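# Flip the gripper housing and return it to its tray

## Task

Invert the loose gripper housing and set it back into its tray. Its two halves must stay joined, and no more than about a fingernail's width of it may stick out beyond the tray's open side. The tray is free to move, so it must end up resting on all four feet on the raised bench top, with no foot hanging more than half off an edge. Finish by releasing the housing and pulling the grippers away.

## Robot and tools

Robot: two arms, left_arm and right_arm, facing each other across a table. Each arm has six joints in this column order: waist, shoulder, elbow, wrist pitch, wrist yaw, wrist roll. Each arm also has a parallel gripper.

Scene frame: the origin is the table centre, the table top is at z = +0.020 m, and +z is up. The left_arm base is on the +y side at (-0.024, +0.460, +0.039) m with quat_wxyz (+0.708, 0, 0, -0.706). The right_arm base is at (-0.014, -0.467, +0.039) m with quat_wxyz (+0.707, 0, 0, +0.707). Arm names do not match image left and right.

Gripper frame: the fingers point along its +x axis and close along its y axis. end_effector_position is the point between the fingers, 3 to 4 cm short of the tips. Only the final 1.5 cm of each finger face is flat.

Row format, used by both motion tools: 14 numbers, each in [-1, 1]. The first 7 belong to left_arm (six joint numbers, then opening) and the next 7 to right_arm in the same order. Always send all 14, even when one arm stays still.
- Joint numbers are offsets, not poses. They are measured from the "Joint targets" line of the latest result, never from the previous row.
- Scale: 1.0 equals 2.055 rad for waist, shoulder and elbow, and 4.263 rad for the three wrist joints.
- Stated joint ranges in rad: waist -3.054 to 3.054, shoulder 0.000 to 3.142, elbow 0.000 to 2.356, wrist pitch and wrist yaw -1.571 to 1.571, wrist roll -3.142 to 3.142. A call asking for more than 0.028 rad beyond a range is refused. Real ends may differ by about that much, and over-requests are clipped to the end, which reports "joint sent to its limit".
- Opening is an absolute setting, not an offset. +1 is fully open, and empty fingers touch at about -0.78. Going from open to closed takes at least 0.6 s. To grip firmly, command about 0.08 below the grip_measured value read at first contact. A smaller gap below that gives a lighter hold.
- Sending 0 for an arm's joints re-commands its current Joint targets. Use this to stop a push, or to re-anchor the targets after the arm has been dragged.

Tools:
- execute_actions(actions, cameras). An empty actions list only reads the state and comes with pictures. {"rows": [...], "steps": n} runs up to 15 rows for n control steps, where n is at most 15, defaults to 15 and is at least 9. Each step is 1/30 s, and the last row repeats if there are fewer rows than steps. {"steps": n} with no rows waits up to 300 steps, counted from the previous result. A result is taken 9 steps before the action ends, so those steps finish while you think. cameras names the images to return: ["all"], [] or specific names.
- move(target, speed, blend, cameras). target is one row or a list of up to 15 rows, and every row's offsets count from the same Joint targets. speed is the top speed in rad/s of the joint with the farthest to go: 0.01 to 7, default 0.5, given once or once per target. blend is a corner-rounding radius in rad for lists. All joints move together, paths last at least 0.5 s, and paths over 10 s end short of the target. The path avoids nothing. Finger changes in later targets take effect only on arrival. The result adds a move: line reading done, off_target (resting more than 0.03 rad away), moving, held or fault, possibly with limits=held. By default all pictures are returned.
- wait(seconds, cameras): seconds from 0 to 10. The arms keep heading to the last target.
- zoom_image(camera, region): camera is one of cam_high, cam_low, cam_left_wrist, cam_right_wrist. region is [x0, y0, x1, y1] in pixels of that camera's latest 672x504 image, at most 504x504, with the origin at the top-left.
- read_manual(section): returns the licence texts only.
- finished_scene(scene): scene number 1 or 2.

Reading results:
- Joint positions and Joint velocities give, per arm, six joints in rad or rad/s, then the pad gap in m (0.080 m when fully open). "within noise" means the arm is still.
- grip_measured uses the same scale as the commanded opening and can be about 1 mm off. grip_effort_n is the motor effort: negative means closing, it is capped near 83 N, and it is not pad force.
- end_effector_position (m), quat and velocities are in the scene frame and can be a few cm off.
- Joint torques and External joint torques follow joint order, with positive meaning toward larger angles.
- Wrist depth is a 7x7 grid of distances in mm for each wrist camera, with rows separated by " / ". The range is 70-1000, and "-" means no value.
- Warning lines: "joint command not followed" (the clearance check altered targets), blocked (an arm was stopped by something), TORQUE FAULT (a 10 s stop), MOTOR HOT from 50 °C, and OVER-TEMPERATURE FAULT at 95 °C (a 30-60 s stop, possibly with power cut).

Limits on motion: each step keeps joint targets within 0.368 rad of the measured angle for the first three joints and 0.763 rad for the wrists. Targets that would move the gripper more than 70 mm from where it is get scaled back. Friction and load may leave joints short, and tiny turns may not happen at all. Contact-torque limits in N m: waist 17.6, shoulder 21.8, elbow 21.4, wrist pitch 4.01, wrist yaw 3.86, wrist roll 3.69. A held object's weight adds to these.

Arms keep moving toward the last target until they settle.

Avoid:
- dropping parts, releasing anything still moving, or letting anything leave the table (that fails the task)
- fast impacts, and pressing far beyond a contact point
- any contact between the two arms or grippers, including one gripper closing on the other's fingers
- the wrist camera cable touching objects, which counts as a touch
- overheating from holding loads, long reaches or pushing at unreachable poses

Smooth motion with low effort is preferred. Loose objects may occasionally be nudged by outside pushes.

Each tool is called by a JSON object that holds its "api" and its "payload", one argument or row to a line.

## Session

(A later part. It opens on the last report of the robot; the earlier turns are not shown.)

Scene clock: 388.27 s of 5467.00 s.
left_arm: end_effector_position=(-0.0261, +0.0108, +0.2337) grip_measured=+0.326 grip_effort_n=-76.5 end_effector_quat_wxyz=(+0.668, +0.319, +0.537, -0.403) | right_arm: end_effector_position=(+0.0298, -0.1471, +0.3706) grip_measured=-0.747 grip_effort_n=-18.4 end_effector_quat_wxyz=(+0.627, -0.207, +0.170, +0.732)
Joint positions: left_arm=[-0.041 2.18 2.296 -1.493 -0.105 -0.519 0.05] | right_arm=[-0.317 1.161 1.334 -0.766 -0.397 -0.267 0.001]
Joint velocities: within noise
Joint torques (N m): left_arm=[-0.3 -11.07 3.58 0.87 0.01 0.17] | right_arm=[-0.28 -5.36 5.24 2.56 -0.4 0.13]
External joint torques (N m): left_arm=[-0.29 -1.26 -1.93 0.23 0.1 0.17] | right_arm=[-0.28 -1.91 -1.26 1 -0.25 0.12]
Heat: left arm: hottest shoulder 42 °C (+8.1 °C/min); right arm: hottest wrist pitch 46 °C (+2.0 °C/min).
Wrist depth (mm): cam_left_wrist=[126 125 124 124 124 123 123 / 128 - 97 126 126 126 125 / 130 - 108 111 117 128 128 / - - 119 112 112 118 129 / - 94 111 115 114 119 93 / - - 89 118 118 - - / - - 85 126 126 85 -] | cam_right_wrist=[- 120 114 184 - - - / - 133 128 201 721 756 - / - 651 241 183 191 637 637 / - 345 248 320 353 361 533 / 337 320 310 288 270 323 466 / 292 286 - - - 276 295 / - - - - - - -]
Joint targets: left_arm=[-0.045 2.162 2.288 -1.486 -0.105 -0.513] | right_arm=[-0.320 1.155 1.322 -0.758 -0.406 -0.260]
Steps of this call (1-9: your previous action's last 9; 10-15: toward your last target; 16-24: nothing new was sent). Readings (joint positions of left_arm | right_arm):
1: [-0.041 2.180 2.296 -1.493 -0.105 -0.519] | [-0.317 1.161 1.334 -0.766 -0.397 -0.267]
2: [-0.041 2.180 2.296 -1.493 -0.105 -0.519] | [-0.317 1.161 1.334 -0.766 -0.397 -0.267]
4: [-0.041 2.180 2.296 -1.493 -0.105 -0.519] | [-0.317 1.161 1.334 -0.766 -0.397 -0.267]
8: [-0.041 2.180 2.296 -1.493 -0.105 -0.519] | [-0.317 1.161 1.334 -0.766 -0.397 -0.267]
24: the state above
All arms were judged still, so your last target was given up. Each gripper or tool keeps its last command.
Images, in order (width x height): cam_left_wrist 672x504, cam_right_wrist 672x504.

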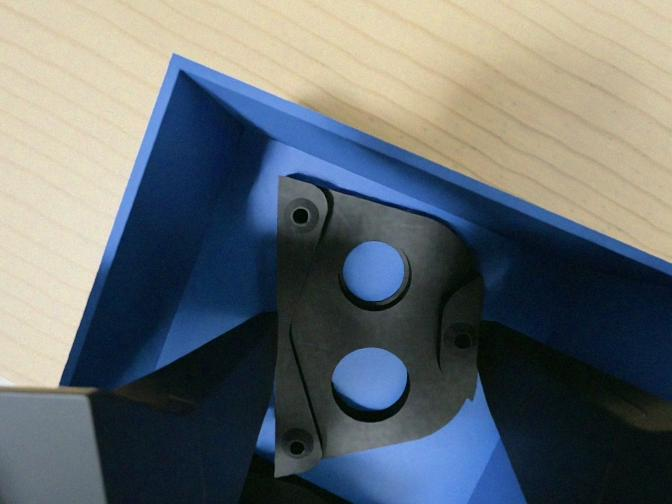

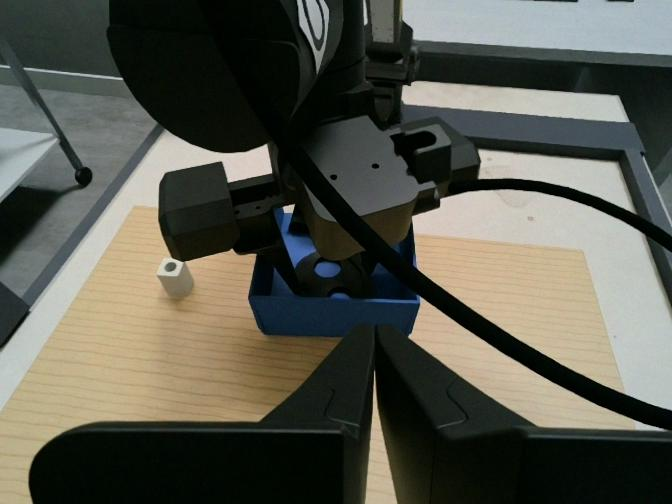

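{"api": "execute_actions", "payload": {
  "actions": [
    {"rows": [[0,0,0,0,0,0,0.305,0,0,0,0,0,0,-0.75],[0,0,0,0,0,0,0.30,0,0,0,0,0,0,-0.75],[0,0,0,0,0,0,0.295,0,0,0,0,0,0,-0.75],[0,0,0,0,0,0,0.29,0,0,0,0,0,0,-0.75],[0,0,0,0,0,0,0.285,0,0,0,0,0,0,-0.75]], "steps": 12}
  ]
}}

{"api": "move", "payload": {
  "target": [-0.0063, -0.0287, -0.0345, 0.0162, -0.0110, -0.0016, 0.285, 0,0,0,0,0,0,-0.75],
  "speed": 0.08,
  "cameras": ["cam_left_wrist", "cam_right_wrist"]
}}

Scene clock: 396.90 s of 5467.00 s.
left_arm: end_effector_position=(-0.0261, +0.0108, +0.2337) grip_measured=+0.320 grip_effort_n=-82.6 end_effector_quat_wxyz=(+0.668, +0.319, +0.537, -0.403) end_effector_velocity=(+0.000, +0.003, +0.002) end_effector_angular_velocity=(+0.001, -0.006, +0.006) | right_arm: end_effector_position=(+0.0298, -0.1471, +0.3706) grip_measured=-0.747 grip_effort_n=-18.4 end_effector_quat_wxyz=(+0.627, -0.207, +0.170, +0.732)
Joint positions: left_arm=[-0.041 2.18 2.296 -1.493 -0.105 -0.519 0.049] | right_arm=[-0.317 1.161 1.334 -0.766 -0.397 -0.267 0.001]
Joint velocities: left_arm=[-0.002 -0.007 -0.002 -0.007 -0.007 -0.007 -0.004] | right_arm=[within noise]
Joint torques (N m): left_arm=[-0.3 -11.08 3.58 0.87 0.01 0.16] | right_arm=[-0.28 -5.36 5.23 2.57 -0.4 0.12]
External joint torques (N m): left_arm=[-0.28 -1.52 -1.81 0.25 0.1 0.16] | right_arm=[-0.29 -1.92 -1.25 1.01 -0.24 0.12]
Heat: left arm: hottest shoulder 45 °C (+11.0 °C/min); right arm: hottest wrist pitch 46 °C (+1.0 °C/min).
Wrist depth (mm): cam_left_wrist=[125 125 124 124 124 123 123 / 128 - 96 126 126 126 125 / 131 - 108 111 117 128 128 / - - 119 112 113 118 129 / - 94 110 115 115 119 93 / - - 89 118 118 - - / - - 84 126 126 85 -] | cam_right_wrist=[- 121 114 185 989 - - / - 133 128 201 728 755 - / - 646 241 183 192 643 642 / - 345 248 319 353 363 531 / 337 320 312 290 270 324 471 / 292 285 - - - 276 294 / - - - - - - -]
Joint targets: left_arm=[-0.045 2.162 2.288 -1.486 -0.105 -0.513] | right_arm=[-0.320 1.155 1.322 -0.758 -0.406 -0.260]
Steps of this call (1-256: nothing new was sent; 257-259: this action's first 3). Readings (joint positions of left_arm | right_arm):
257: [-0.041 2.180 2.296 -1.493 -0.105 -0.519] | [-0.317 1.161 1.334 -0.766 -0.397 -0.267]
258: [-0.041 2.180 2.296 -1.493 -0.105 -0.519] | [-0.317 1.161 1.334 -0.766 -0.397 -0.267]
259: the state above

Scene clock: 398.43 s of 5467.00 s.
left_arm: end_effector_position=(-0.0265, +0.0109, +0.2423) grip_measured=+0.317 grip_effort_n=-83.5 end_effector_quat_wxyz=(+0.685, +0.309, +0.513, -0.414) | right_arm: end_effector_position=(+0.0298, -0.1471, +0.3706) grip_measured=-0.747 grip_effort_n=-18.4 end_effector_quat_wxyz=(+0.627, -0.207, +0.170, +0.732)
Joint positions: left_arm=[-0.055 2.122 2.225 -1.425 -0.143 -0.519 0.049] | right_arm=[-0.317 1.161 1.334 -0.766 -0.397 -0.267 0.001]
Joint velocities: within noise
Joint torques (N m): left_arm=[-0.23 -10.93 3.66 1 -0.26 -0.08] | right_arm=[-0.28 -5.36 5.25 2.56 -0.4 0.13]
External joint torques (N m): left_arm=[-0.21 -1.54 -1.86 0.3 -0.15 -0.08] | right_arm=[-0.3 -1.9 -1.28 0.99 -0.24 0.12]
Heat: left arm: hottest shoulder 45 °C (+11.1 °C/min); right arm: hottest wrist pitch 46 °C (+1.0 °C/min).
Wrist depth (mm): cam_left_wrist=[140 140 139 139 138 137 137 / 141 141 110 139 139 138 138 / 143 142 123 111 140 140 139 / 143 95 130 112 112 128 140 / - 101 111 115 114 129 95 / - - 88 118 118 - - / - - 83 132 132 85 -] | cam_right_wrist=[- 126 119 196 984 - - / - - 215 199 670 763 - / - 615 237 176 202 620 626 / - 355 309 319 359 359 543 / 337 319 311 288 308 302 480 / 292 285 - - - 282 282 / - - - - - - -]
Joint targets: left_arm=[-0.058 2.103 2.217 -1.417 -0.152 -0.520] | right_arm=[-0.320 1.155 1.322 -0.758 -0.406 -0.260]
Kept back: nothing.
move: done
Images, in order (width x height): cam_left_wrist 672x504, cam_right_wrist 672x504.

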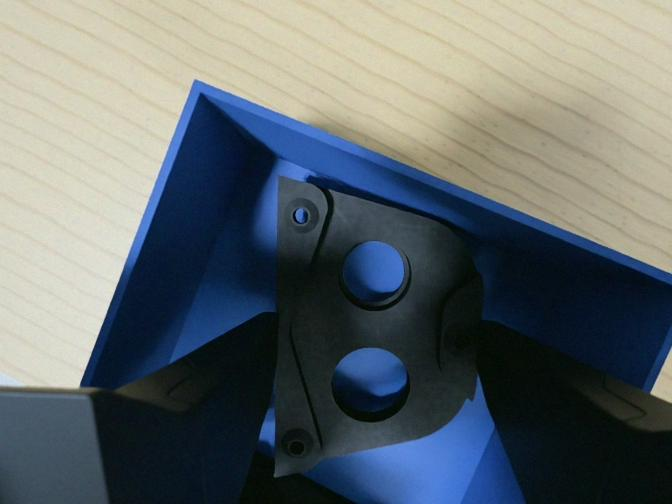

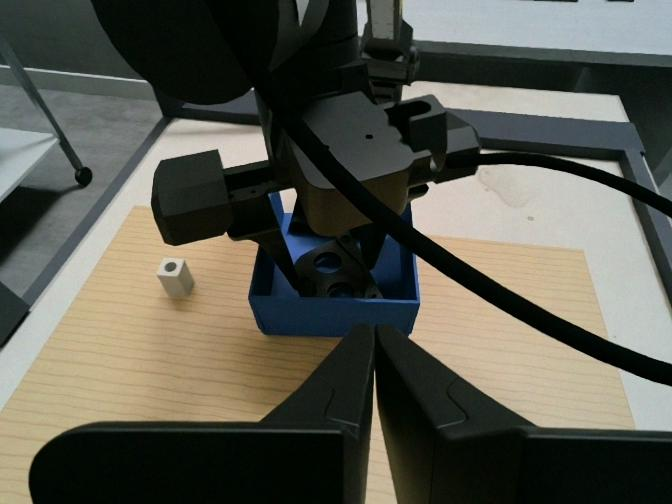

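{"api": "move", "payload": {
  "target": [
    [-0.0297, -0.0788, -0.0185, 0.0223, -0.0362, -0.0019, 0.285, 0,0,0,0,0,0,-0.75],
    [0.1046, -0.1776, -0.1377, 0.0350, 0.0366, 0.2862, 0.285, 0,0,0,0,0,0,-0.75],
    [0.1737, -0.0993, -0.0818, -0.0202, 0.0366, 0.5466, 0.285, 0,0,0,0,0,0,-0.75]
  ],
  "speed": [0.2, 0.6, 0.6],
  "blend": [0.05, 0.1, 0]
}}

Scene clock: 405.53 s of 5467.00 s.
left_arm: end_effector_position=(+0.0888, +0.0954, +0.2739) grip_measured=+0.317 grip_effort_n=-83.5 end_effector_quat_wxyz=(+0.092, +0.723, -0.050, -0.683) | right_arm: end_effector_position=(+0.0298, -0.1471, +0.3706) grip_measured=-0.747 grip_effort_n=-18.4 end_effector_quat_wxyz=(+0.627, -0.207, +0.170, +0.732)
Joint positions: left_arm=[0.298 1.891 2.034 -1.505 -0.002 1.811 0.049] | right_arm=[-0.317 1.161 1.334 -0.766 -0.397 -0.267 0.001]
Joint velocities: within noise
Joint torques (N m): left_arm=[0.15 -6.5 5.73 0.53 0.13 0.13] | right_arm=[-0.29 -5.37 5.24 2.56 -0.4 0.12]
External joint torques (N m): left_arm=[0.17 1.08 0.44 -0.07 0.08 0.14] | right_arm=[-0.29 -1.92 -1.26 1 -0.25 0.12]
Heat: left arm: hottest shoulder 45 °C (+10.1 °C/min); right arm: hottest wrist pitch 46 °C (+1.0 °C/min).
Wrist depth (mm): cam_left_wrist=[144 148 143 138 269 264 255 / 181 173 166 159 285 276 266 / 191 185 176 165 301 290 281 / 205 198 188 112 112 308 296 / 220 209 112 115 114 322 312 / - - 88 118 117 - - / - - 91 386 384 - -] | cam_right_wrist=[- - - - 223 232 926 / - - 734 715 700 199 193 / - 647 642 350 624 302 635 / - 364 355 345 351 359 547 / 337 320 310 288 310 308 483 / 293 285 - - - 282 294 / - - - - - - -]
Joint targets: left_arm=[0.300 1.899 2.048 -1.503 0.004 1.810] | right_arm=[-0.320 1.155 1.322 -0.758 -0.406 -0.260]
Kept back: nothing.
move: done

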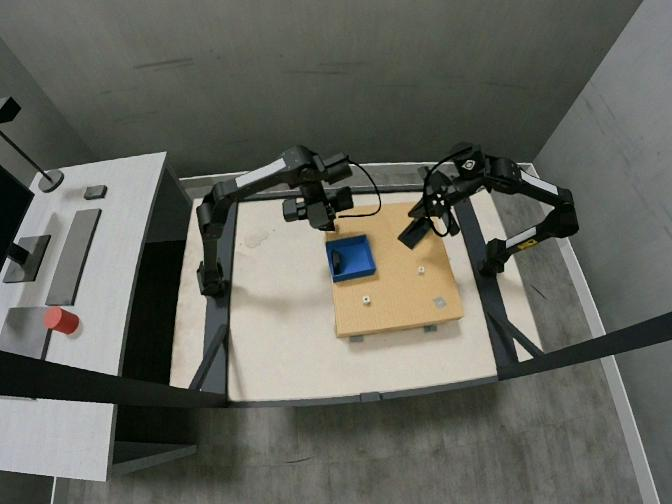

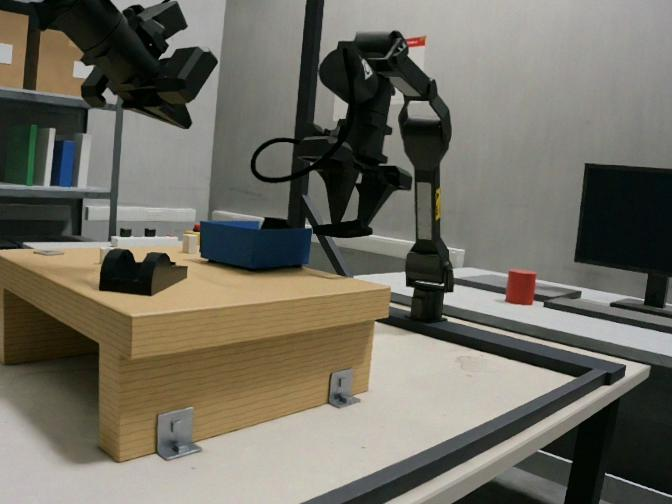

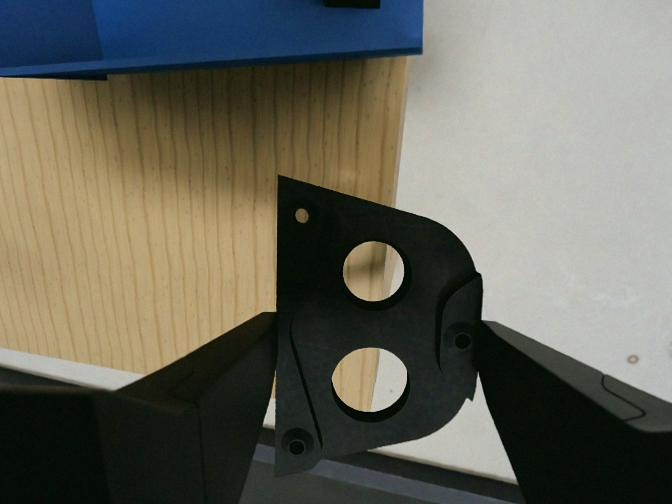

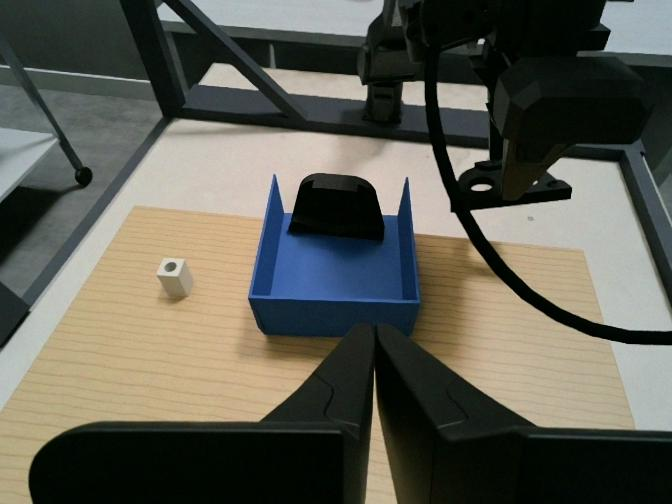

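{"api": "move", "payload": {
  "target": [-0.0049, 0.0618, 0, -0.0028, 0, 0.0054, 0.285, 0,0,0,0,0,0,-0.75],
  "speed": 0.15,
  "cameras": ["cam_left_wrist", "cam_right_wrist", "cam_low"]
}}

Scene clock: 411.63 s of 5467.00 s.
left_arm: end_effector_position=(+0.0903, +0.0835, +0.2269) grip_measured=+0.317 grip_effort_n=-83.5 end_effector_quat_wxyz=(+0.035, +0.714, -0.013, -0.699) | right_arm: end_effector_position=(+0.0298, -0.1471, +0.3706) grip_measured=-0.747 grip_effort_n=-18.4 end_effector_quat_wxyz=(+0.627, -0.207, +0.170, +0.732)
Joint positions: left_arm=[0.293 2.019 2.036 -1.516 -0.002 1.834 0.049] | right_arm=[-0.317 1.161 1.334 -0.766 -0.397 -0.267 0.001]
Joint velocities: within noise
Joint torques (N m): left_arm=[-0.24 -7.37 5.47 0.32 0.13 0.15] | right_arm=[-0.28 -5.36 5.24 2.56 -0.39 0.12]
External joint torques (N m): left_arm=[-0.23 1.1 0.15 -0.07 0.08 0.16] | right_arm=[-0.26 -1.95 -1.23 1.01 -0.25 0.12]
Heat: left arm: hottest shoulder 44 °C (+8.0 °C/min); right arm: hottest wrist pitch 46 °C (+1.0 °C/min).
Wrist depth (mm): cam_left_wrist=[- 98 110 - 238 233 229 / - 114 113 112 245 244 242 / 122 120 119 116 258 256 253 / 129 128 126 112 113 270 265 / 137 135 112 115 114 281 281 / - - 88 117 117 - 293 / - - 90 151 331 - -] | cam_right_wrist=[- - - - 600 225 158 / - - 732 718 248 247 234 / - 643 645 350 643 237 634 / - 364 355 347 343 334 530 / 336 319 311 288 311 315 468 / 292 285 - - - 281 288 / - - - - - - -]
Joint targets: left_arm=[0.289 2.026 2.049 -1.515 0.004 1.833] | right_arm=[-0.320 1.155 1.322 -0.758 -0.406 -0.260]
Kept back: nothing.
move: done
Images, in order (width x height): cam_low 672x504, cam_left_wrist 672x504, cam_right_wrist 672x504.

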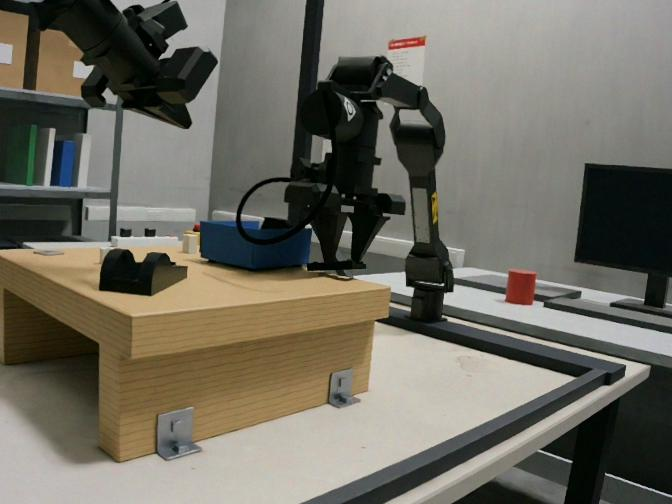

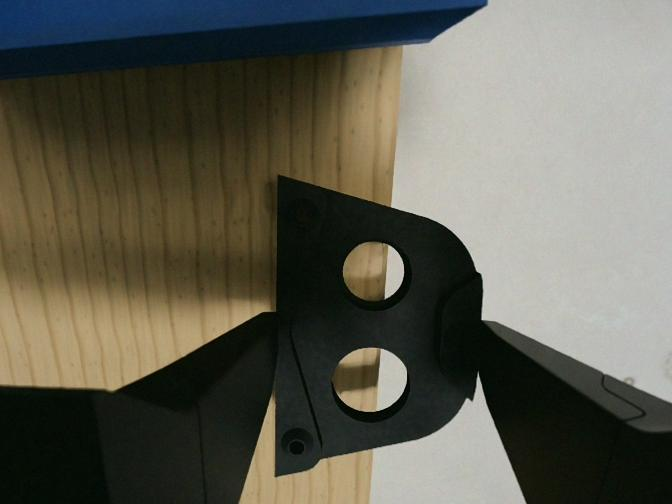

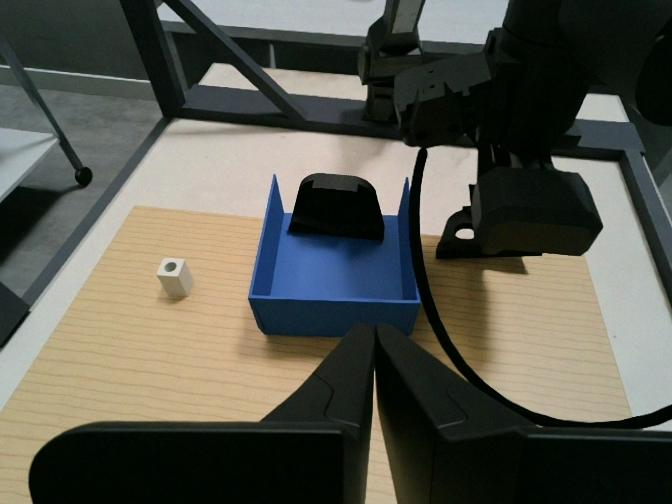

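{"api": "move", "payload": {
  "target": [-0.0007, 0.0214, 0.0165, -0.0063, 0, 0, 0.285, 0,0,0,0,0,0,-0.75],
  "speed": 0.08,
  "cameras": ["cam_left_wrist", "cam_low"]
}}

Scene clock: 414.63 s of 5467.00 s.
left_arm: end_effector_position=(+0.0909, +0.0811, +0.2215) grip_measured=+0.317 grip_effort_n=-83.5 end_effector_quat_wxyz=(+0.025, +0.712, -0.003, -0.702) | right_arm: end_effector_position=(+0.0298, -0.1471, +0.3706) grip_measured=-0.747 grip_effort_n=-18.4 end_effector_quat_wxyz=(+0.627, -0.207, +0.170, +0.732)
Joint positions: left_arm=[0.292 2.057 2.071 -1.543 -0.002 1.834 0.049] | right_arm=[-0.317 1.161 1.334 -0.766 -0.397 -0.267 0.001]
Joint velocities: within noise
Joint torques (N m): left_arm=[-0.32 -6.84 5.3 0.28 0.12 0.14] | right_arm=[-0.28 -5.35 5.23 2.57 -0.4 0.13]
External joint torques (N m): left_arm=[-0.3 1.84 0.04 -0.05 0.07 0.15] | right_arm=[-0.26 -1.92 -1.25 1.01 -0.25 0.12]
Heat: left arm: hottest shoulder 44 °C (+7.0 °C/min); right arm: hottest wrist pitch 46 °C (+1.0 °C/min).
Wrist depth (mm): cam_left_wrist=[- - 104 - 232 230 229 / - 108 108 107 243 241 241 / 115 114 113 110 253 254 253 / 121 120 119 109 111 267 263 / 128 126 123 115 114 281 280 / - - 88 118 118 - 293 / - - 91 141 322 - -] | cam_right_wrist=[- - - - 972 218 156 / - - 737 709 261 245 161 / - 647 643 351 602 262 627 / - 366 354 344 345 235 531 / 336 319 311 289 310 316 471 / 290 284 - - - 283 294 / - - - - - - -]
Joint targets: left_arm=[0.288 2.070 2.082 -1.542 0.004 1.833] | right_arm=[-0.320 1.155 1.322 -0.758 -0.406 -0.260]
Kept back: nothing.
move: done
Images, in order (width x height): cam_low 672x504, cam_left_wrist 672x504.

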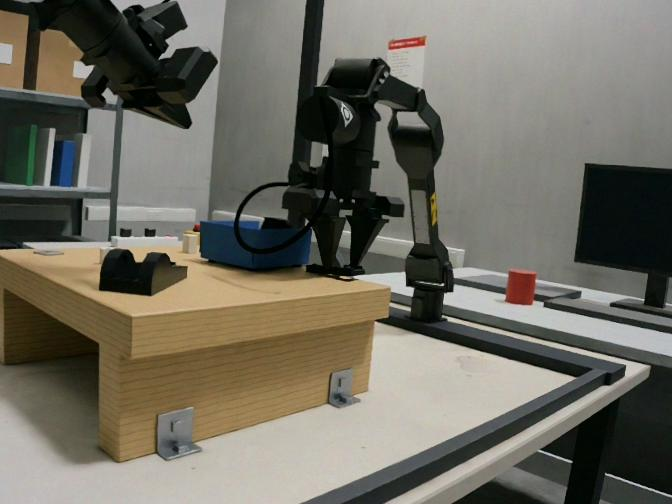

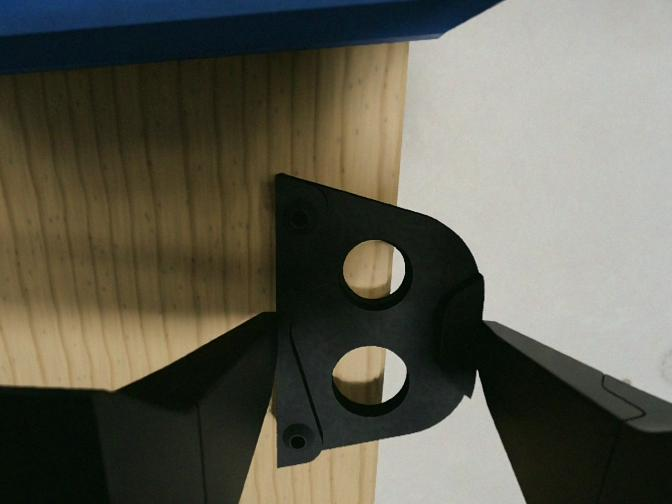

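{"api": "move", "payload": {
  "target": [0, 0.0039, 0, 0, 0, 0, 0.285, 0,0,0,0,0,0,-0.75],
  "speed": 0.05,
  "cameras": ["cam_left_wrist"]
}}

Scene clock: 417.43 s of 5467.00 s.
left_arm: end_effector_position=(+0.0911, +0.0804, +0.2191) grip_measured=+0.317 grip_effort_n=-83.5 end_effector_quat_wxyz=(+0.023, +0.711, -0.001, -0.703) | right_arm: end_effector_position=(+0.0298, -0.1471, +0.3706) grip_measured=-0.747 grip_effort_n=-18.4 end_effector_quat_wxyz=(+0.627, -0.207, +0.170, +0.732)
Joint positions: left_arm=[0.292 2.064 2.072 -1.543 -0.002 1.834 0.049] | right_arm=[-0.317 1.161 1.334 -0.766 -0.397 -0.267 0.001]
Joint velocities: within noise
Joint torques (N m): left_arm=[-0.33 -6.86 5.23 0.3 0.13 0.15] | right_arm=[-0.28 -5.36 5.24 2.57 -0.4 0.12]
External joint torques (N m): left_arm=[-0.38 1.9 -0.03 -0.01 0.08 0.15] | right_arm=[-0.27 -1.91 -1.26 1 -0.25 0.12]
Heat: left arm: hottest shoulder 44 °C (+7.1 °C/min); right arm: hottest wrist pitch 46 °C (+1.0 °C/min).
Wrist depth (mm): cam_left_wrist=[- - 94 - 230 229 228 / - 106 105 105 242 240 239 / - 111 109 108 253 252 250 / 117 117 116 108 110 265 263 / 124 123 120 115 114 277 279 / - - 89 123 119 - 288 / - - 121 138 322 - -] | cam_right_wrist=[- - - - 988 219 158 / - - 734 715 260 244 162 / - 649 644 350 622 260 612 / - 363 352 345 347 236 538 / 336 320 312 288 309 317 472 / 292 285 - - - 282 295 / - - - - - - -]
Joint targets: left_arm=[0.288 2.078 2.082 -1.542 0.004 1.833] | right_arm=[-0.320 1.155 1.322 -0.758 -0.406 -0.260]
Kept back: nothing.
move: done
Images, in order (width x height): cam_left_wrist 672x504.

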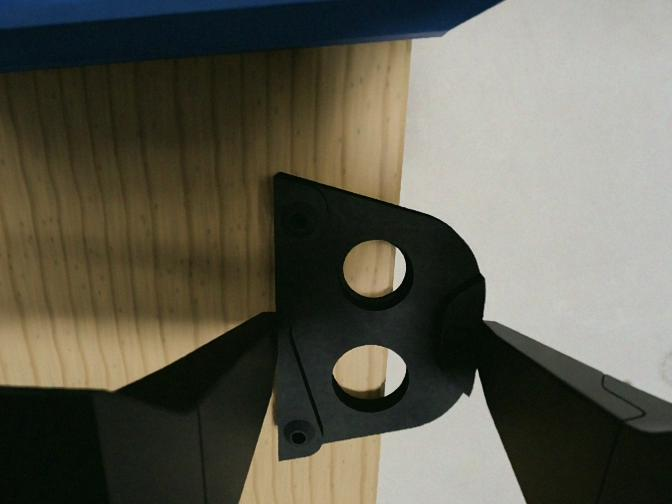

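{"api": "move", "payload": {
  "target": [0, 0.0034, 0, 0, 0, 0, 0.285, 0,0,0,0,0,0,-0.75],
  "speed": 0.05,
  "cameras": ["cam_left_wrist", "cam_right_wrist"]
}}

Scene clock: 419.90 s of 5467.00 s.
left_arm: end_effector_position=(+0.0911, +0.0802, +0.2178) grip_measured=+0.317 grip_effort_n=-83.5 end_effector_quat_wxyz=(+0.021, +0.711, +0.001, -0.703) | right_arm: end_effector_position=(+0.0298, -0.1471, +0.3706) grip_measured=-0.747 grip_effort_n=-18.4 end_effector_quat_wxyz=(+0.627, -0.207, +0.170, +0.732)
Joint positions: left_arm=[0.292 2.068 2.074 -1.545 -0.002 1.834 0.049] | right_arm=[-0.317 1.161 1.334 -0.766 -0.397 -0.267 0.001]
Joint velocities: within noise
Joint torques (N m): left_arm=[-0.33 -6.54 5.11 0.35 0.13 0.14] | right_arm=[-0.28 -5.37 5.25 2.57 -0.4 0.12]
External joint torques (N m): left_arm=[-0.32 2.34 -0.23 0.03 0.08 0.14] | right_arm=[-0.27 -2.01 -1.17 1.03 -0.25 0.12]
Heat: left arm: hottest shoulder 44 °C (+7.0 °C/min); right arm: hottest wrist pitch 46 °C (+1.0 °C/min).
Wrist depth (mm): cam_left_wrist=[- - 95 - 229 228 227 / - 105 104 104 241 240 239 / - 110 109 107 251 253 250 / 117 116 116 107 109 265 262 / 123 122 119 115 114 276 277 / - - 88 123 119 - 288 / - - 122 137 319 - -] | cam_right_wrist=[- - - - 987 218 158 / - - 731 711 261 244 161 / - 642 646 352 599 259 621 / - 364 355 345 347 236 531 / 339 319 312 289 308 317 469 / 291 285 - - - 283 294 / - - - - - - -]
Joint targets: left_arm=[0.288 2.085 2.082 -1.542 0.004 1.833] | right_arm=[-0.320 1.155 1.322 -0.758 -0.406 -0.260]
Kept back: nothing.
move: done
Images, in order (width x height): cam_left_wrist 672x504, cam_right_wrist 672x504.

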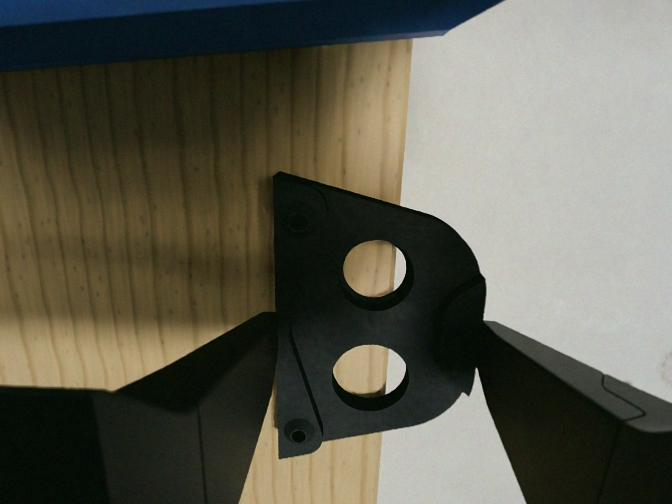

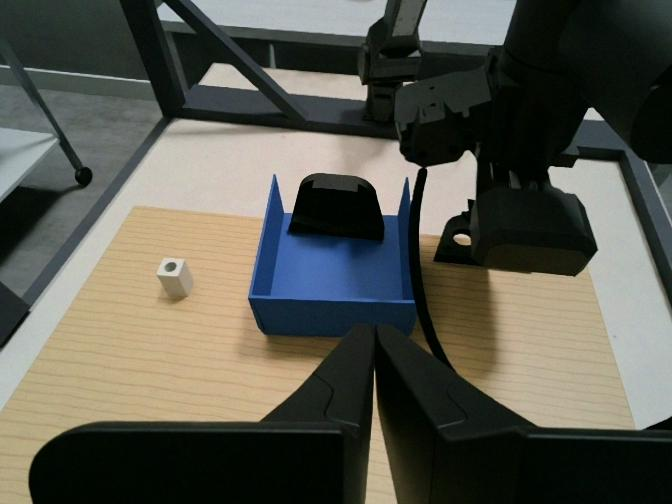

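{"api": "execute_actions", "payload": {
  "actions": [
    {"rows": [[0,0,0,0,0,0,0.29,0,0,0,0,0,0,-0.75],[0,0,0,0,0,0,0.295,0,0,0,0,0,0,-0.75],[0,0,0,0,0,0,0.30,0,0,0,0,0,0,-0.75],[0,0,0,0,0,0,0.304,0,0,0,0,0,0,-0.75],[0,0,0,0,0,0,0.308,0,0,0,0,0,0,-0.75],[0,0,0,0,0,0,0.311,0,0,0,0,0,0,-0.75],[0,0,0,0,0,0,0.314,0,0,0,0,0,0,-0.75],[0,0,0,0,0,0,0.317,0,0,0,0,0,0,-0.75],[0,0,0,0,0,0,0.319,0,0,0,0,0,0,-0.75],[0,0,0,0,0,0,0.321,0,0,0,0,0,0,-0.75],[0,0,0,0,0,0,0.323,0,0,0,0,0,0,-0.75],[0,0,0,0,0,0,0.325,0,0,0,0,0,0,-0.75]], "steps": 15}
  ]
}}

{"api": "execute_actions", "payload": {
  "actions": [
    {"steps": 20}
  ],
  "cameras": ["cam_left_wrist"]
}}

Scene clock: 420.87 s of 5467.00 s.
left_arm: end_effector_position=(+0.0911, +0.0802, +0.2178) grip_measured=+0.317 grip_effort_n=-51.9 end_effector_quat_wxyz=(+0.021, +0.711, +0.001, -0.703) | right_arm: end_effector_position=(+0.0298, -0.1471, +0.3706) grip_measured=-0.747 grip_effort_n=-18.4 end_effector_quat_wxyz=(+0.627, -0.207, +0.170, +0.732)
Joint positions: left_arm=[0.292 2.068 2.074 -1.545 -0.002 1.834 0.049] | right_arm=[-0.317 1.161 1.334 -0.766 -0.397 -0.267 0.001]
Joint velocities: within noise
Joint torques (N m): left_arm=[-0.32 -6.53 5.1 0.36 0.12 0.15] | right_arm=[-0.28 -5.35 5.25 2.56 -0.4 0.12]
External joint torques (N m): left_arm=[-0.38 2.28 -0.2 0.03 0.08 0.15] | right_arm=[-0.28 -1.93 -1.22 1.01 -0.25 0.12]
Heat: left arm: hottest shoulder 43 °C (+5.0 °C/min); right arm: hottest wrist pitch 46 °C (+1.0 °C/min).
Wrist depth (mm): cam_left_wrist=[- - 94 - 229 229 227 / - 105 104 104 240 241 239 / - 110 109 107 250 251 250 / 117 116 116 107 109 265 263 / 123 122 119 114 114 276 278 / - - 88 123 119 - 287 / - - 121 138 318 - -] | cam_right_wrist=[- - - - 991 217 158 / - - 734 712 262 243 161 / - 644 645 350 600 260 617 / - 363 352 346 346 236 532 / 337 318 311 289 311 317 475 / 293 285 - - - 282 294 / - - - - - - -]
Joint targets: left_arm=[0.288 2.085 2.082 -1.542 0.004 1.833] | right_arm=[-0.320 1.155 1.322 -0.758 -0.406 -0.260]
Steps of this call (1-23: nothing new was sent; 24-29: this action's first 6). Readings (joint positions of left_arm | right_arm):
24: [0.292 2.068 2.074 -1.545 -0.002 1.834] | [-0.317 1.161 1.334 -0.766 -0.397 -0.267]
25: [0.292 2.068 2.074 -1.545 -0.002 1.834] | [-0.317 1.161 1.334 -0.766 -0.397 -0.267]
27: [0.292 2.068 2.074 -1.545 -0.002 1.834] | [-0.317 1.161 1.334 -0.766 -0.397 -0.267]
29: the state above

Scene clock: 421.53 s of 5467.00 s.
left_arm: end_effector_position=(+0.0911, +0.0802, +0.2178) grip_measured=+0.332 grip_effort_n=-37.0 end_effector_quat_wxyz=(+0.021, +0.711, +0.001, -0.703) | right_arm: end_effector_position=(+0.0298, -0.1471, +0.3706) grip_measured=-0.747 grip_effort_n=-18.4 end_effector_quat_wxyz=(+0.627, -0.207, +0.170, +0.732)
Joint positions: left_arm=[0.292 2.068 2.074 -1.545 -0.002 1.834 0.05] | right_arm=[-0.317 1.161 1.334 -0.766 -0.397 -0.267 0.001]
Joint velocities: within noise
Joint torques (N m): left_arm=[-0.33 -6.54 5.09 0.36 0.13 0.14] | right_arm=[-0.28 -5.35 5.24 2.57 -0.4 0.13]
External joint torques (N m): left_arm=[-0.25 2.27 -0.21 0.03 0.07 0.15] | right_arm=[-0.27 -1.91 -1.26 1 -0.25 0.12]
Heat: left arm: hottest shoulder 43 °C (+5.0 °C/min); right arm: hottest wrist pitch 46 °C (+1.0 °C/min).
Wrist depth (mm): cam_left_wrist=[- - 94 - 229 229 227 / - 105 104 104 241 240 238 / - 110 109 107 252 251 250 / 116 116 116 107 109 265 263 / 123 122 119 114 114 276 279 / - - 88 122 119 - 289 / - - 133 137 319 - -] | cam_right_wrist=[- - - - 985 218 158 / - - 738 717 261 244 161 / - 652 639 351 599 260 617 / - 365 353 344 346 236 531 / 336 319 310 289 310 316 474 / 291 285 - - - 282 295 / - - - - - - -]
Joint targets: left_arm=[0.288 2.085 2.082 -1.542 0.004 1.833] | right_arm=[-0.320 1.155 1.322 -0.758 -0.406 -0.260]
Steps of this call (1-9: your previous action's last 9; 10-15: toward your last target; 16-20: nothing new was sent). Readings (joint positions of left_arm | right_arm):
1: [0.292 2.068 2.074 -1.545 -0.002 1.834] | [-0.317 1.161 1.334 -0.766 -0.397 -0.267]
2: [0.292 2.068 2.074 -1.545 -0.002 1.834] | [-0.317 1.161 1.334 -0.766 -0.397 -0.267]
4: [0.292 2.068 2.074 -1.545 -0.002 1.834] | [-0.317 1.161 1.334 -0.766 -0.397 -0.267]
8: [0.292 2.068 2.074 -1.545 -0.002 1.834] | [-0.317 1.161 1.334 -0.766 -0.397 -0.267]
20: the state above
All arms were judged still, so your last target was given up. Each gripper or tool keeps its last command.
Images, in order (width x height): cam_left_wrist 672x504.

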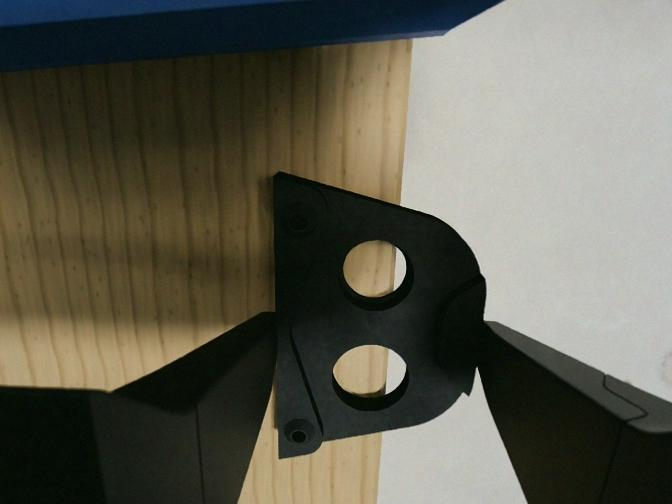

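{"api": "zoom_image", "payload": {
  "camera": "cam_left_wrist",
  "region": [220, 140, 520, 480]
}}

{"api": "zoom_image", "payload": {
  "camera": "cam_low",
  "region": [230, 170, 440, 310]
}}

Scaled by 1.482 from the camera's 672x504 image, which has a finer 960x720 frame.

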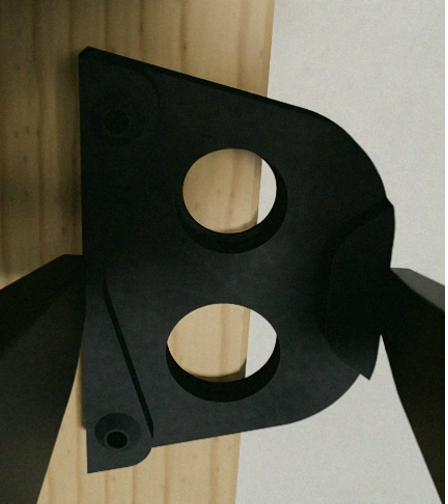

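This scene's latest camera images include none from cam_low. They are from: cam_left_wrist. cam_low's image comes with the result of a call that names it in "cameras".

{"api": "execute_actions", "payload": {
  "actions": [
    {"rows": [[0,0,0,0,0,0,0.327,0,0,0,0,0,0,-0.75],[0,0,0,0,0,0,0.329,0,0,0,0,0,0,-0.75],[0,0,0,0,0,0,0.331,0,0,0,0,0,0,-0.75],[0,0,0,0,0,0,0.333,0,0,0,0,0,0,-0.75],[0,0,0,0,0,0,0.335,0,0,0,0,0,0,-0.75],[0,0,0,0,0,0,0.337,0,0,0,0,0,0,-0.75],[0,0,0,0,0,0,0.339,0,0,0,0,0,0,-0.75],[0,0,0,0,0,0,0.341,0,0,0,0,0,0,-0.75],[0,0,0,0,0,0,0.343,0,0,0,0,0,0,-0.75],[0,0,0,0,0,0,0.345,0,0,0,0,0,0,-0.75],[0,0,0,0,0,0,0.347,0,0,0,0,0,0,-0.75],[0,0,0,0,0,0,0.349,0,0,0,0,0,0,-0.75],[0,0,0,0,0,0,0.351,0,0,0,0,0,0,-0.75],[0,0,0,0,0,0,0.353,0,0,0,0,0,0,-0.75],[0,0,0,0,0,0,0.355,0,0,0,0,0,0,-0.75]], "steps": 15}
  ]
}}

{"api": "execute_actions", "payload": {
  "actions": [
    {"steps": 20}
  ],
  "cameras": ["cam_left_wrist", "cam_low"]
}}

Scene clock: 425.57 s of 5467.00 s.
left_arm: end_effector_position=(+0.0911, +0.0802, +0.2178) grip_measured=+0.339 grip_effort_n=-30.5 end_effector_quat_wxyz=(+0.021, +0.711, +0.001, -0.703) end_effector_velocity=(-0.001, +0.003, -0.001) end_effector_angular_velocity=(+0.014, -0.003, +0.005) | right_arm: end_effector_position=(+0.0298, -0.1471, +0.3706) grip_measured=-0.747 grip_effort_n=-18.4 end_effector_quat_wxyz=(+0.627, -0.207, +0.170, +0.732)
Joint positions: left_arm=[0.292 2.068 2.074 -1.545 -0.002 1.834 0.05] | right_arm=[-0.317 1.161 1.334 -0.766 -0.397 -0.267 0.001]
Joint velocities: left_arm=[-0.002 -0.002 -0.007 -0.007 -0.007 -0.007 0.002] | right_arm=[within noise]
Joint torques (N m): left_arm=[-0.33 -6.57 5.1 0.35 0.13 0.14] | right_arm=[-0.28 -5.36 5.24 2.56 -0.4 0.12]
External joint torques (N m): left_arm=[-0.31 2.2 -0.19 0.02 0.07 0.14] | right_arm=[-0.28 -1.85 -1.27 1.01 -0.25 0.12]
Heat: left arm: hottest shoulder 43 °C (+5.0 °C/min); right arm: hottest wrist pitch 46 °C (+1.0 °C/min).
Wrist depth (mm): cam_left_wrist=[- - 94 - 229 229 227 / - 104 104 103 241 240 239 / - 110 108 107 251 251 250 / 116 116 116 107 109 264 262 / 123 121 113 114 113 277 278 / - - 88 123 119 - 288 / - - 134 137 318 - -] | cam_right_wrist=[- - - - 987 217 158 / - - 727 709 261 245 161 / - 645 644 352 600 260 611 / - 365 355 345 345 235 533 / 336 319 311 288 310 317 469 / 292 285 - - - 282 295 / - - - - - - -]
Joint targets: left_arm=[0.288 2.085 2.082 -1.542 0.004 1.833] | right_arm=[-0.320 1.155 1.322 -0.758 -0.406 -0.260]
Steps of this call (1-115: nothing new was sent; 116-121: this action's first 6). Readings (joint positions of left_arm | right_arm):
116: [0.292 2.068 2.074 -1.545 -0.002 1.834] | [-0.317 1.161 1.334 -0.766 -0.397 -0.267]
117: [0.292 2.068 2.074 -1.545 -0.002 1.834] | [-0.317 1.161 1.334 -0.766 -0.397 -0.267]
119: [0.292 2.068 2.074 -1.545 -0.002 1.834] | [-0.317 1.161 1.334 -0.766 -0.397 -0.267]
121: the state above

Scene clock: 426.23 s of 5467.00 s.
left_arm: end_effector_position=(+0.0912, +0.0802, +0.2176) grip_measured=+0.356 grip_effort_n=-11.9 end_effector_quat_wxyz=(+0.021, +0.711, +0.001, -0.703) | right_arm: end_effector_position=(+0.0298, -0.1471, +0.3706) grip_measured=-0.747 grip_effort_n=-18.4 end_effector_quat_wxyz=(+0.627, -0.207, +0.170, +0.732)
Joint positions: left_arm=[0.292 2.069 2.074 -1.545 -0.002 1.834 0.051] | right_arm=[-0.317 1.161 1.334 -0.766 -0.397 -0.267 0.001]
Joint velocities: within noise
Joint torques (N m): left_arm=[-0.33 -6.57 5.09 0.36 0.13 0.15] | right_arm=[-0.27 -5.36 5.24 2.56 -0.4 0.12]
External joint torques (N m): left_arm=[-0.35 2.24 -0.19 0.04 0.09 0.15] | right_arm=[-0.26 -1.95 -1.2 1.02 -0.25 0.12]
Heat: left arm: hottest shoulder 43 °C (+5.1 °C/min); right arm: hottest wrist pitch 46 °C (+1.0 °C/min).
Wrist depth (mm): cam_left_wrist=[- - 94 - 230 229 228 / - 104 104 103 241 240 236 / - 110 108 107 250 252 250 / 116 116 116 107 109 264 263 / 123 122 113 114 114 276 278 / - - 88 123 119 - 288 / - - 122 137 319 - -] | cam_right_wrist=[- - - - 984 217 158 / - - 737 715 262 243 161 / - 638 644 349 607 261 614 / - 364 353 345 348 236 533 / 336 319 311 288 309 317 471 / 291 285 - - - 282 295 / - - - - - - -]
Joint targets: left_arm=[0.288 2.085 2.082 -1.542 0.004 1.833] | right_arm=[-0.320 1.155 1.322 -0.758 -0.406 -0.260]
Steps of this call (1-9: your previous action's last 9; 10-15: toward your last target; 16-20: nothing new was sent). Readings (joint positions of left_arm | right_arm):
1: [0.292 2.069 2.074 -1.545 -0.002 1.834] | [-0.317 1.161 1.334 -0.766 -0.397 -0.267]
2: [0.292 2.069 2.074 -1.545 -0.002 1.834] | [-0.317 1.161 1.334 -0.766 -0.397 -0.267]
4: [0.292 2.069 2.074 -1.545 -0.002 1.834] | [-0.317 1.161 1.334 -0.766 -0.397 -0.267]
8: [0.292 2.069 2.074 -1.545 -0.002 1.834] | [-0.317 1.161 1.334 -0.766 -0.397 -0.267]
20: the state above
All arms were judged still, so your last target was given up. Each gripper or tool keeps its last command.
Images, in order (width x height): cam_low 672x504, cam_left_wrist 672x504.

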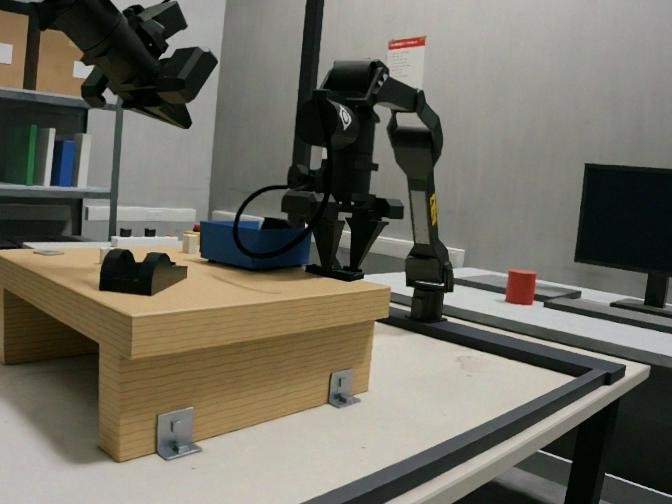

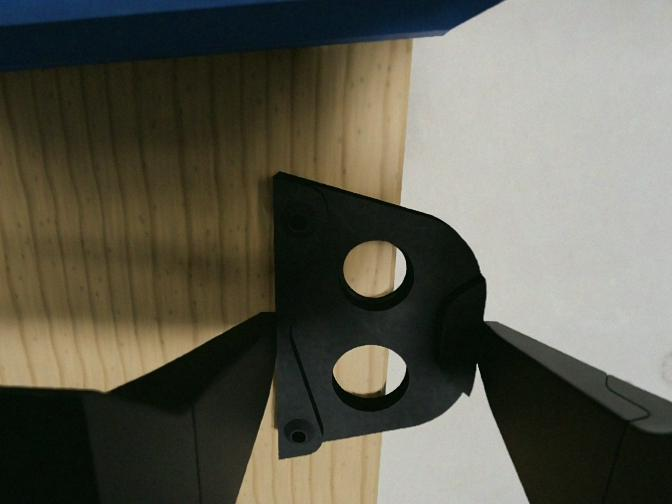

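{"api": "execute_actions", "payload": {
  "actions": [
    {"rows": [[0,0,0,0,0,0,0.36,0,0,0,0,0,0,-0.75],[0,0,0,0,0,0,0.365,0,0,0,0,0,0,-0.75],[0,0,0,0,0,0,0.37,0,0,0,0,0,0,-0.75],[0,0,0,0,0,0,0.375,0,0,0,0,0,0,-0.75],[0,0,0,0,0,0,0.382,0,0,0,0,0,0,-0.75],[0,0,0,0,0,0,0.389,0,0,0,0,0,0,-0.75],[0,0,0,0,0,0,0.397,0,0,0,0,0,0,-0.75],[0,0,0,0,0,0,0.405,0,0,0,0,0,0,-0.75],[0,0,0,0,0,0,0.414,0,0,0,0,0,0,-0.75],[0,0,0,0,0,0,0.423,0,0,0,0,0,0,-0.75],[0,0,0,0,0,0,0.432,0,0,0,0,0,0,-0.75],[0,0,0,0,0,0,0.441,0,0,0,0,0,0,-0.75],[0,0,0,0,0,0,0.45,0,0,0,0,0,0,-0.75],[0,0,0,0,0,0,0.46,0,0,0,0,0,0,-0.75],[0,0,0,0,0,0,0.47,0,0,0,0,0,0,-0.75]], "steps": 15}
  ]
}}

{"api": "move", "payload": {
  "target": [
    [0.0005, -0.0394, -0.0273, 0.0075, 0, 0, 0.47, 0,0,0,0,0,0,-0.75],
    [0.0005, -0.1178, -0.0389, 0.0239, 0, 0, 0.47, 0,0,0,0,0,0,-0.75]
  ],
  "speed": [0.1, 0.25],
  "blend": [0.01, 0],
  "cameras": ["cam_left_wrist", "cam_right_wrist", "cam_low"]
}}

Scene clock: 433.73 s of 5467.00 s.
left_arm: end_effector_position=(+0.0912, +0.0802, +0.2176) grip_measured=+0.374 grip_effort_n=8.1 end_effector_quat_wxyz=(+0.021, +0.711, +0.001, -0.703) end_effector_velocity=(-0.003, +0.001, +0.000) end_effector_angular_velocity=(+0.005, +0.009, +0.005) | right_arm: end_effector_position=(+0.0298, -0.1471, +0.3706) grip_measured=-0.747 grip_effort_n=-18.4 end_effector_quat_wxyz=(+0.627, -0.207, +0.170, +0.732)
Joint positions: left_arm=[0.292 2.069 2.074 -1.545 -0.002 1.834 0.052] | right_arm=[-0.317 1.161 1.334 -0.766 -0.397 -0.267 0.001]
Joint velocities: left_arm=[-0.002 -0.002 -0.002 -0.007 0.007 -0.007 0.007] | right_arm=[within noise]
Joint torques (N m): left_arm=[-0.34 -6.58 5.14 0.35 0.13 0.15] | right_arm=[-0.27 -5.35 5.23 2.57 -0.39 0.12]
External joint torques (N m): left_arm=[-0.32 2.2 -0.14 0.03 0.08 0.15] | right_arm=[-0.27 -1.9 -1.27 1 -0.24 0.12]
Heat: left arm: hottest shoulder 43 °C (+5.0 °C/min); right arm: hottest wrist pitch 46 °C (+0.0 °C/min).
Wrist depth (mm): cam_left_wrist=[- - 94 - 229 229 228 / - 104 104 104 241 240 238 / - 110 108 107 253 251 250 / 116 116 115 107 109 264 262 / 123 121 119 114 114 274 278 / - - 83 122 119 - 289 / - - 121 136 316 - -] | cam_right_wrist=[- - - - 977 217 159 / - - 738 715 264 244 161 / - 645 652 350 602 259 615 / - 364 355 344 345 236 530 / 337 319 309 287 311 316 472 / 292 285 - - - 282 294 / - - - - - - -]
Joint targets: left_arm=[0.288 2.085 2.082 -1.542 0.004 1.833] | right_arm=[-0.320 1.155 1.322 -0.758 -0.406 -0.260]
Steps of this call (1-219: nothing new was sent; 220-225: this action's first 6). Readings (joint positions of left_arm | right_arm):
220: [0.292 2.069 2.074 -1.545 -0.002 1.834] | [-0.317 1.161 1.334 -0.766 -0.397 -0.267]
221: [0.292 2.069 2.074 -1.545 -0.002 1.834] | [-0.317 1.161 1.334 -0.766 -0.397 -0.267]
223: [0.292 2.069 2.074 -1.545 -0.002 1.834] | [-0.317 1.161 1.334 -0.766 -0.397 -0.267]
225: the state above

Scene clock: 436.27 s of 5467.00 s.
left_arm: end_effector_position=(+0.0875, +0.0906, +0.2835) grip_measured=+0.466 grip_effort_n=12.8 end_effector_quat_wxyz=(+0.105, +0.728, -0.083, -0.673) | right_arm: end_effector_position=(+0.0298, -0.1471, +0.3706) grip_measured=-0.747 grip_effort_n=-18.4 end_effector_quat_wxyz=(+0.627, -0.207, +0.170, +0.732)
Joint positions: left_arm=[0.291 1.854 2.01 -1.448 -0.002 1.834 0.056] | right_arm=[-0.317 1.161 1.334 -0.766 -0.397 -0.267 0.001]
Joint velocities: within noise
Joint torques (N m): left_arm=[-0.15 -8.38 3.67 1.01 0.12 0.13] | right_arm=[-0.28 -5.36 5.24 2.57 -0.39 0.12]
External joint torques (N m): left_arm=[-0.16 -0.99 -1.69 0.31 0.08 0.15] | right_arm=[-0.27 -1.92 -1.26 1 -0.25 0.12]
Heat: left arm: hottest shoulder 43 °C (+5.1 °C/min); right arm: hottest wrist pitch 46 °C (+0.0 °C/min).
Wrist depth (mm): cam_left_wrist=[138 161 156 149 157 267 256 / 204 193 179 170 167 281 265 / 218 206 193 179 171 297 281 / 236 221 206 191 174 313 297 / 258 237 214 205 198 328 313 / - - 87 405 384 - - / - - 426 - 396 - -] | cam_right_wrist=[- - - - 242 222 226 / - - 729 712 700 201 669 / - 651 640 351 619 602 635 / - 365 354 344 350 361 547 / 337 319 311 289 309 316 458 / 292 286 - - - 282 295 / - - - - - - -]
Joint targets: left_arm=[0.289 1.843 2.002 -1.440 0.004 1.833] | right_arm=[-0.320 1.155 1.322 -0.758 -0.406 -0.260]
Kept back: nothing.
move: done
Images, in order (width x height): cam_low 672x504, cam_left_wrist 672x504, cam_right_wrist 672x504.

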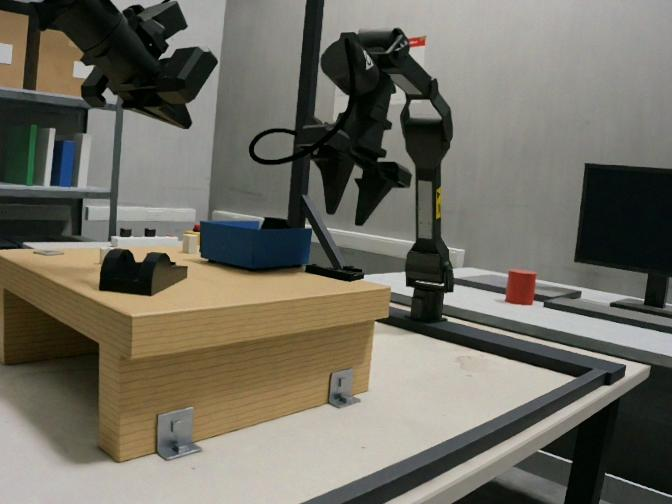

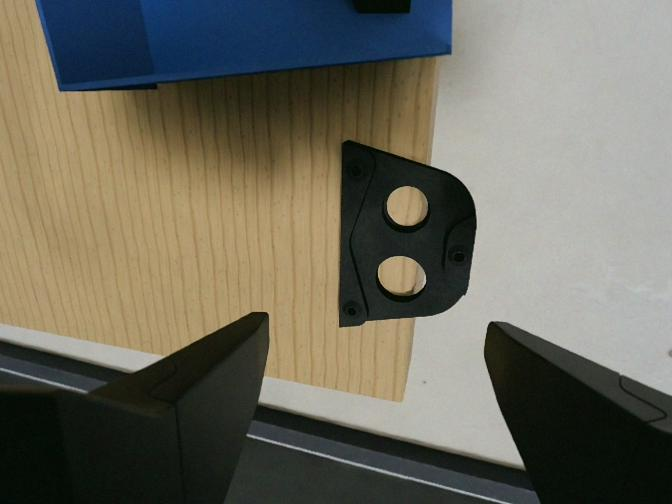

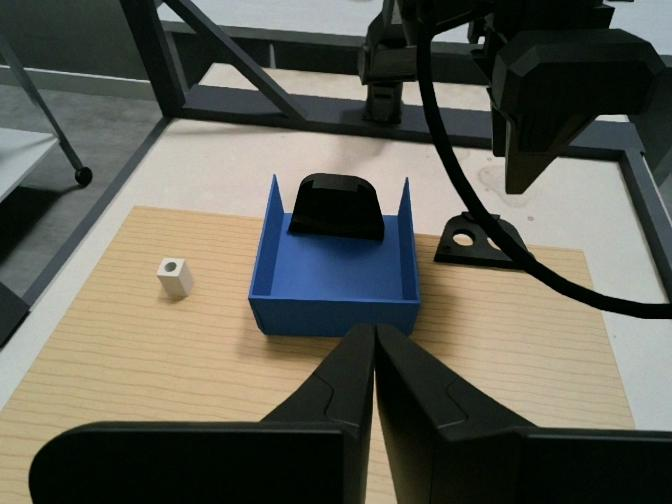

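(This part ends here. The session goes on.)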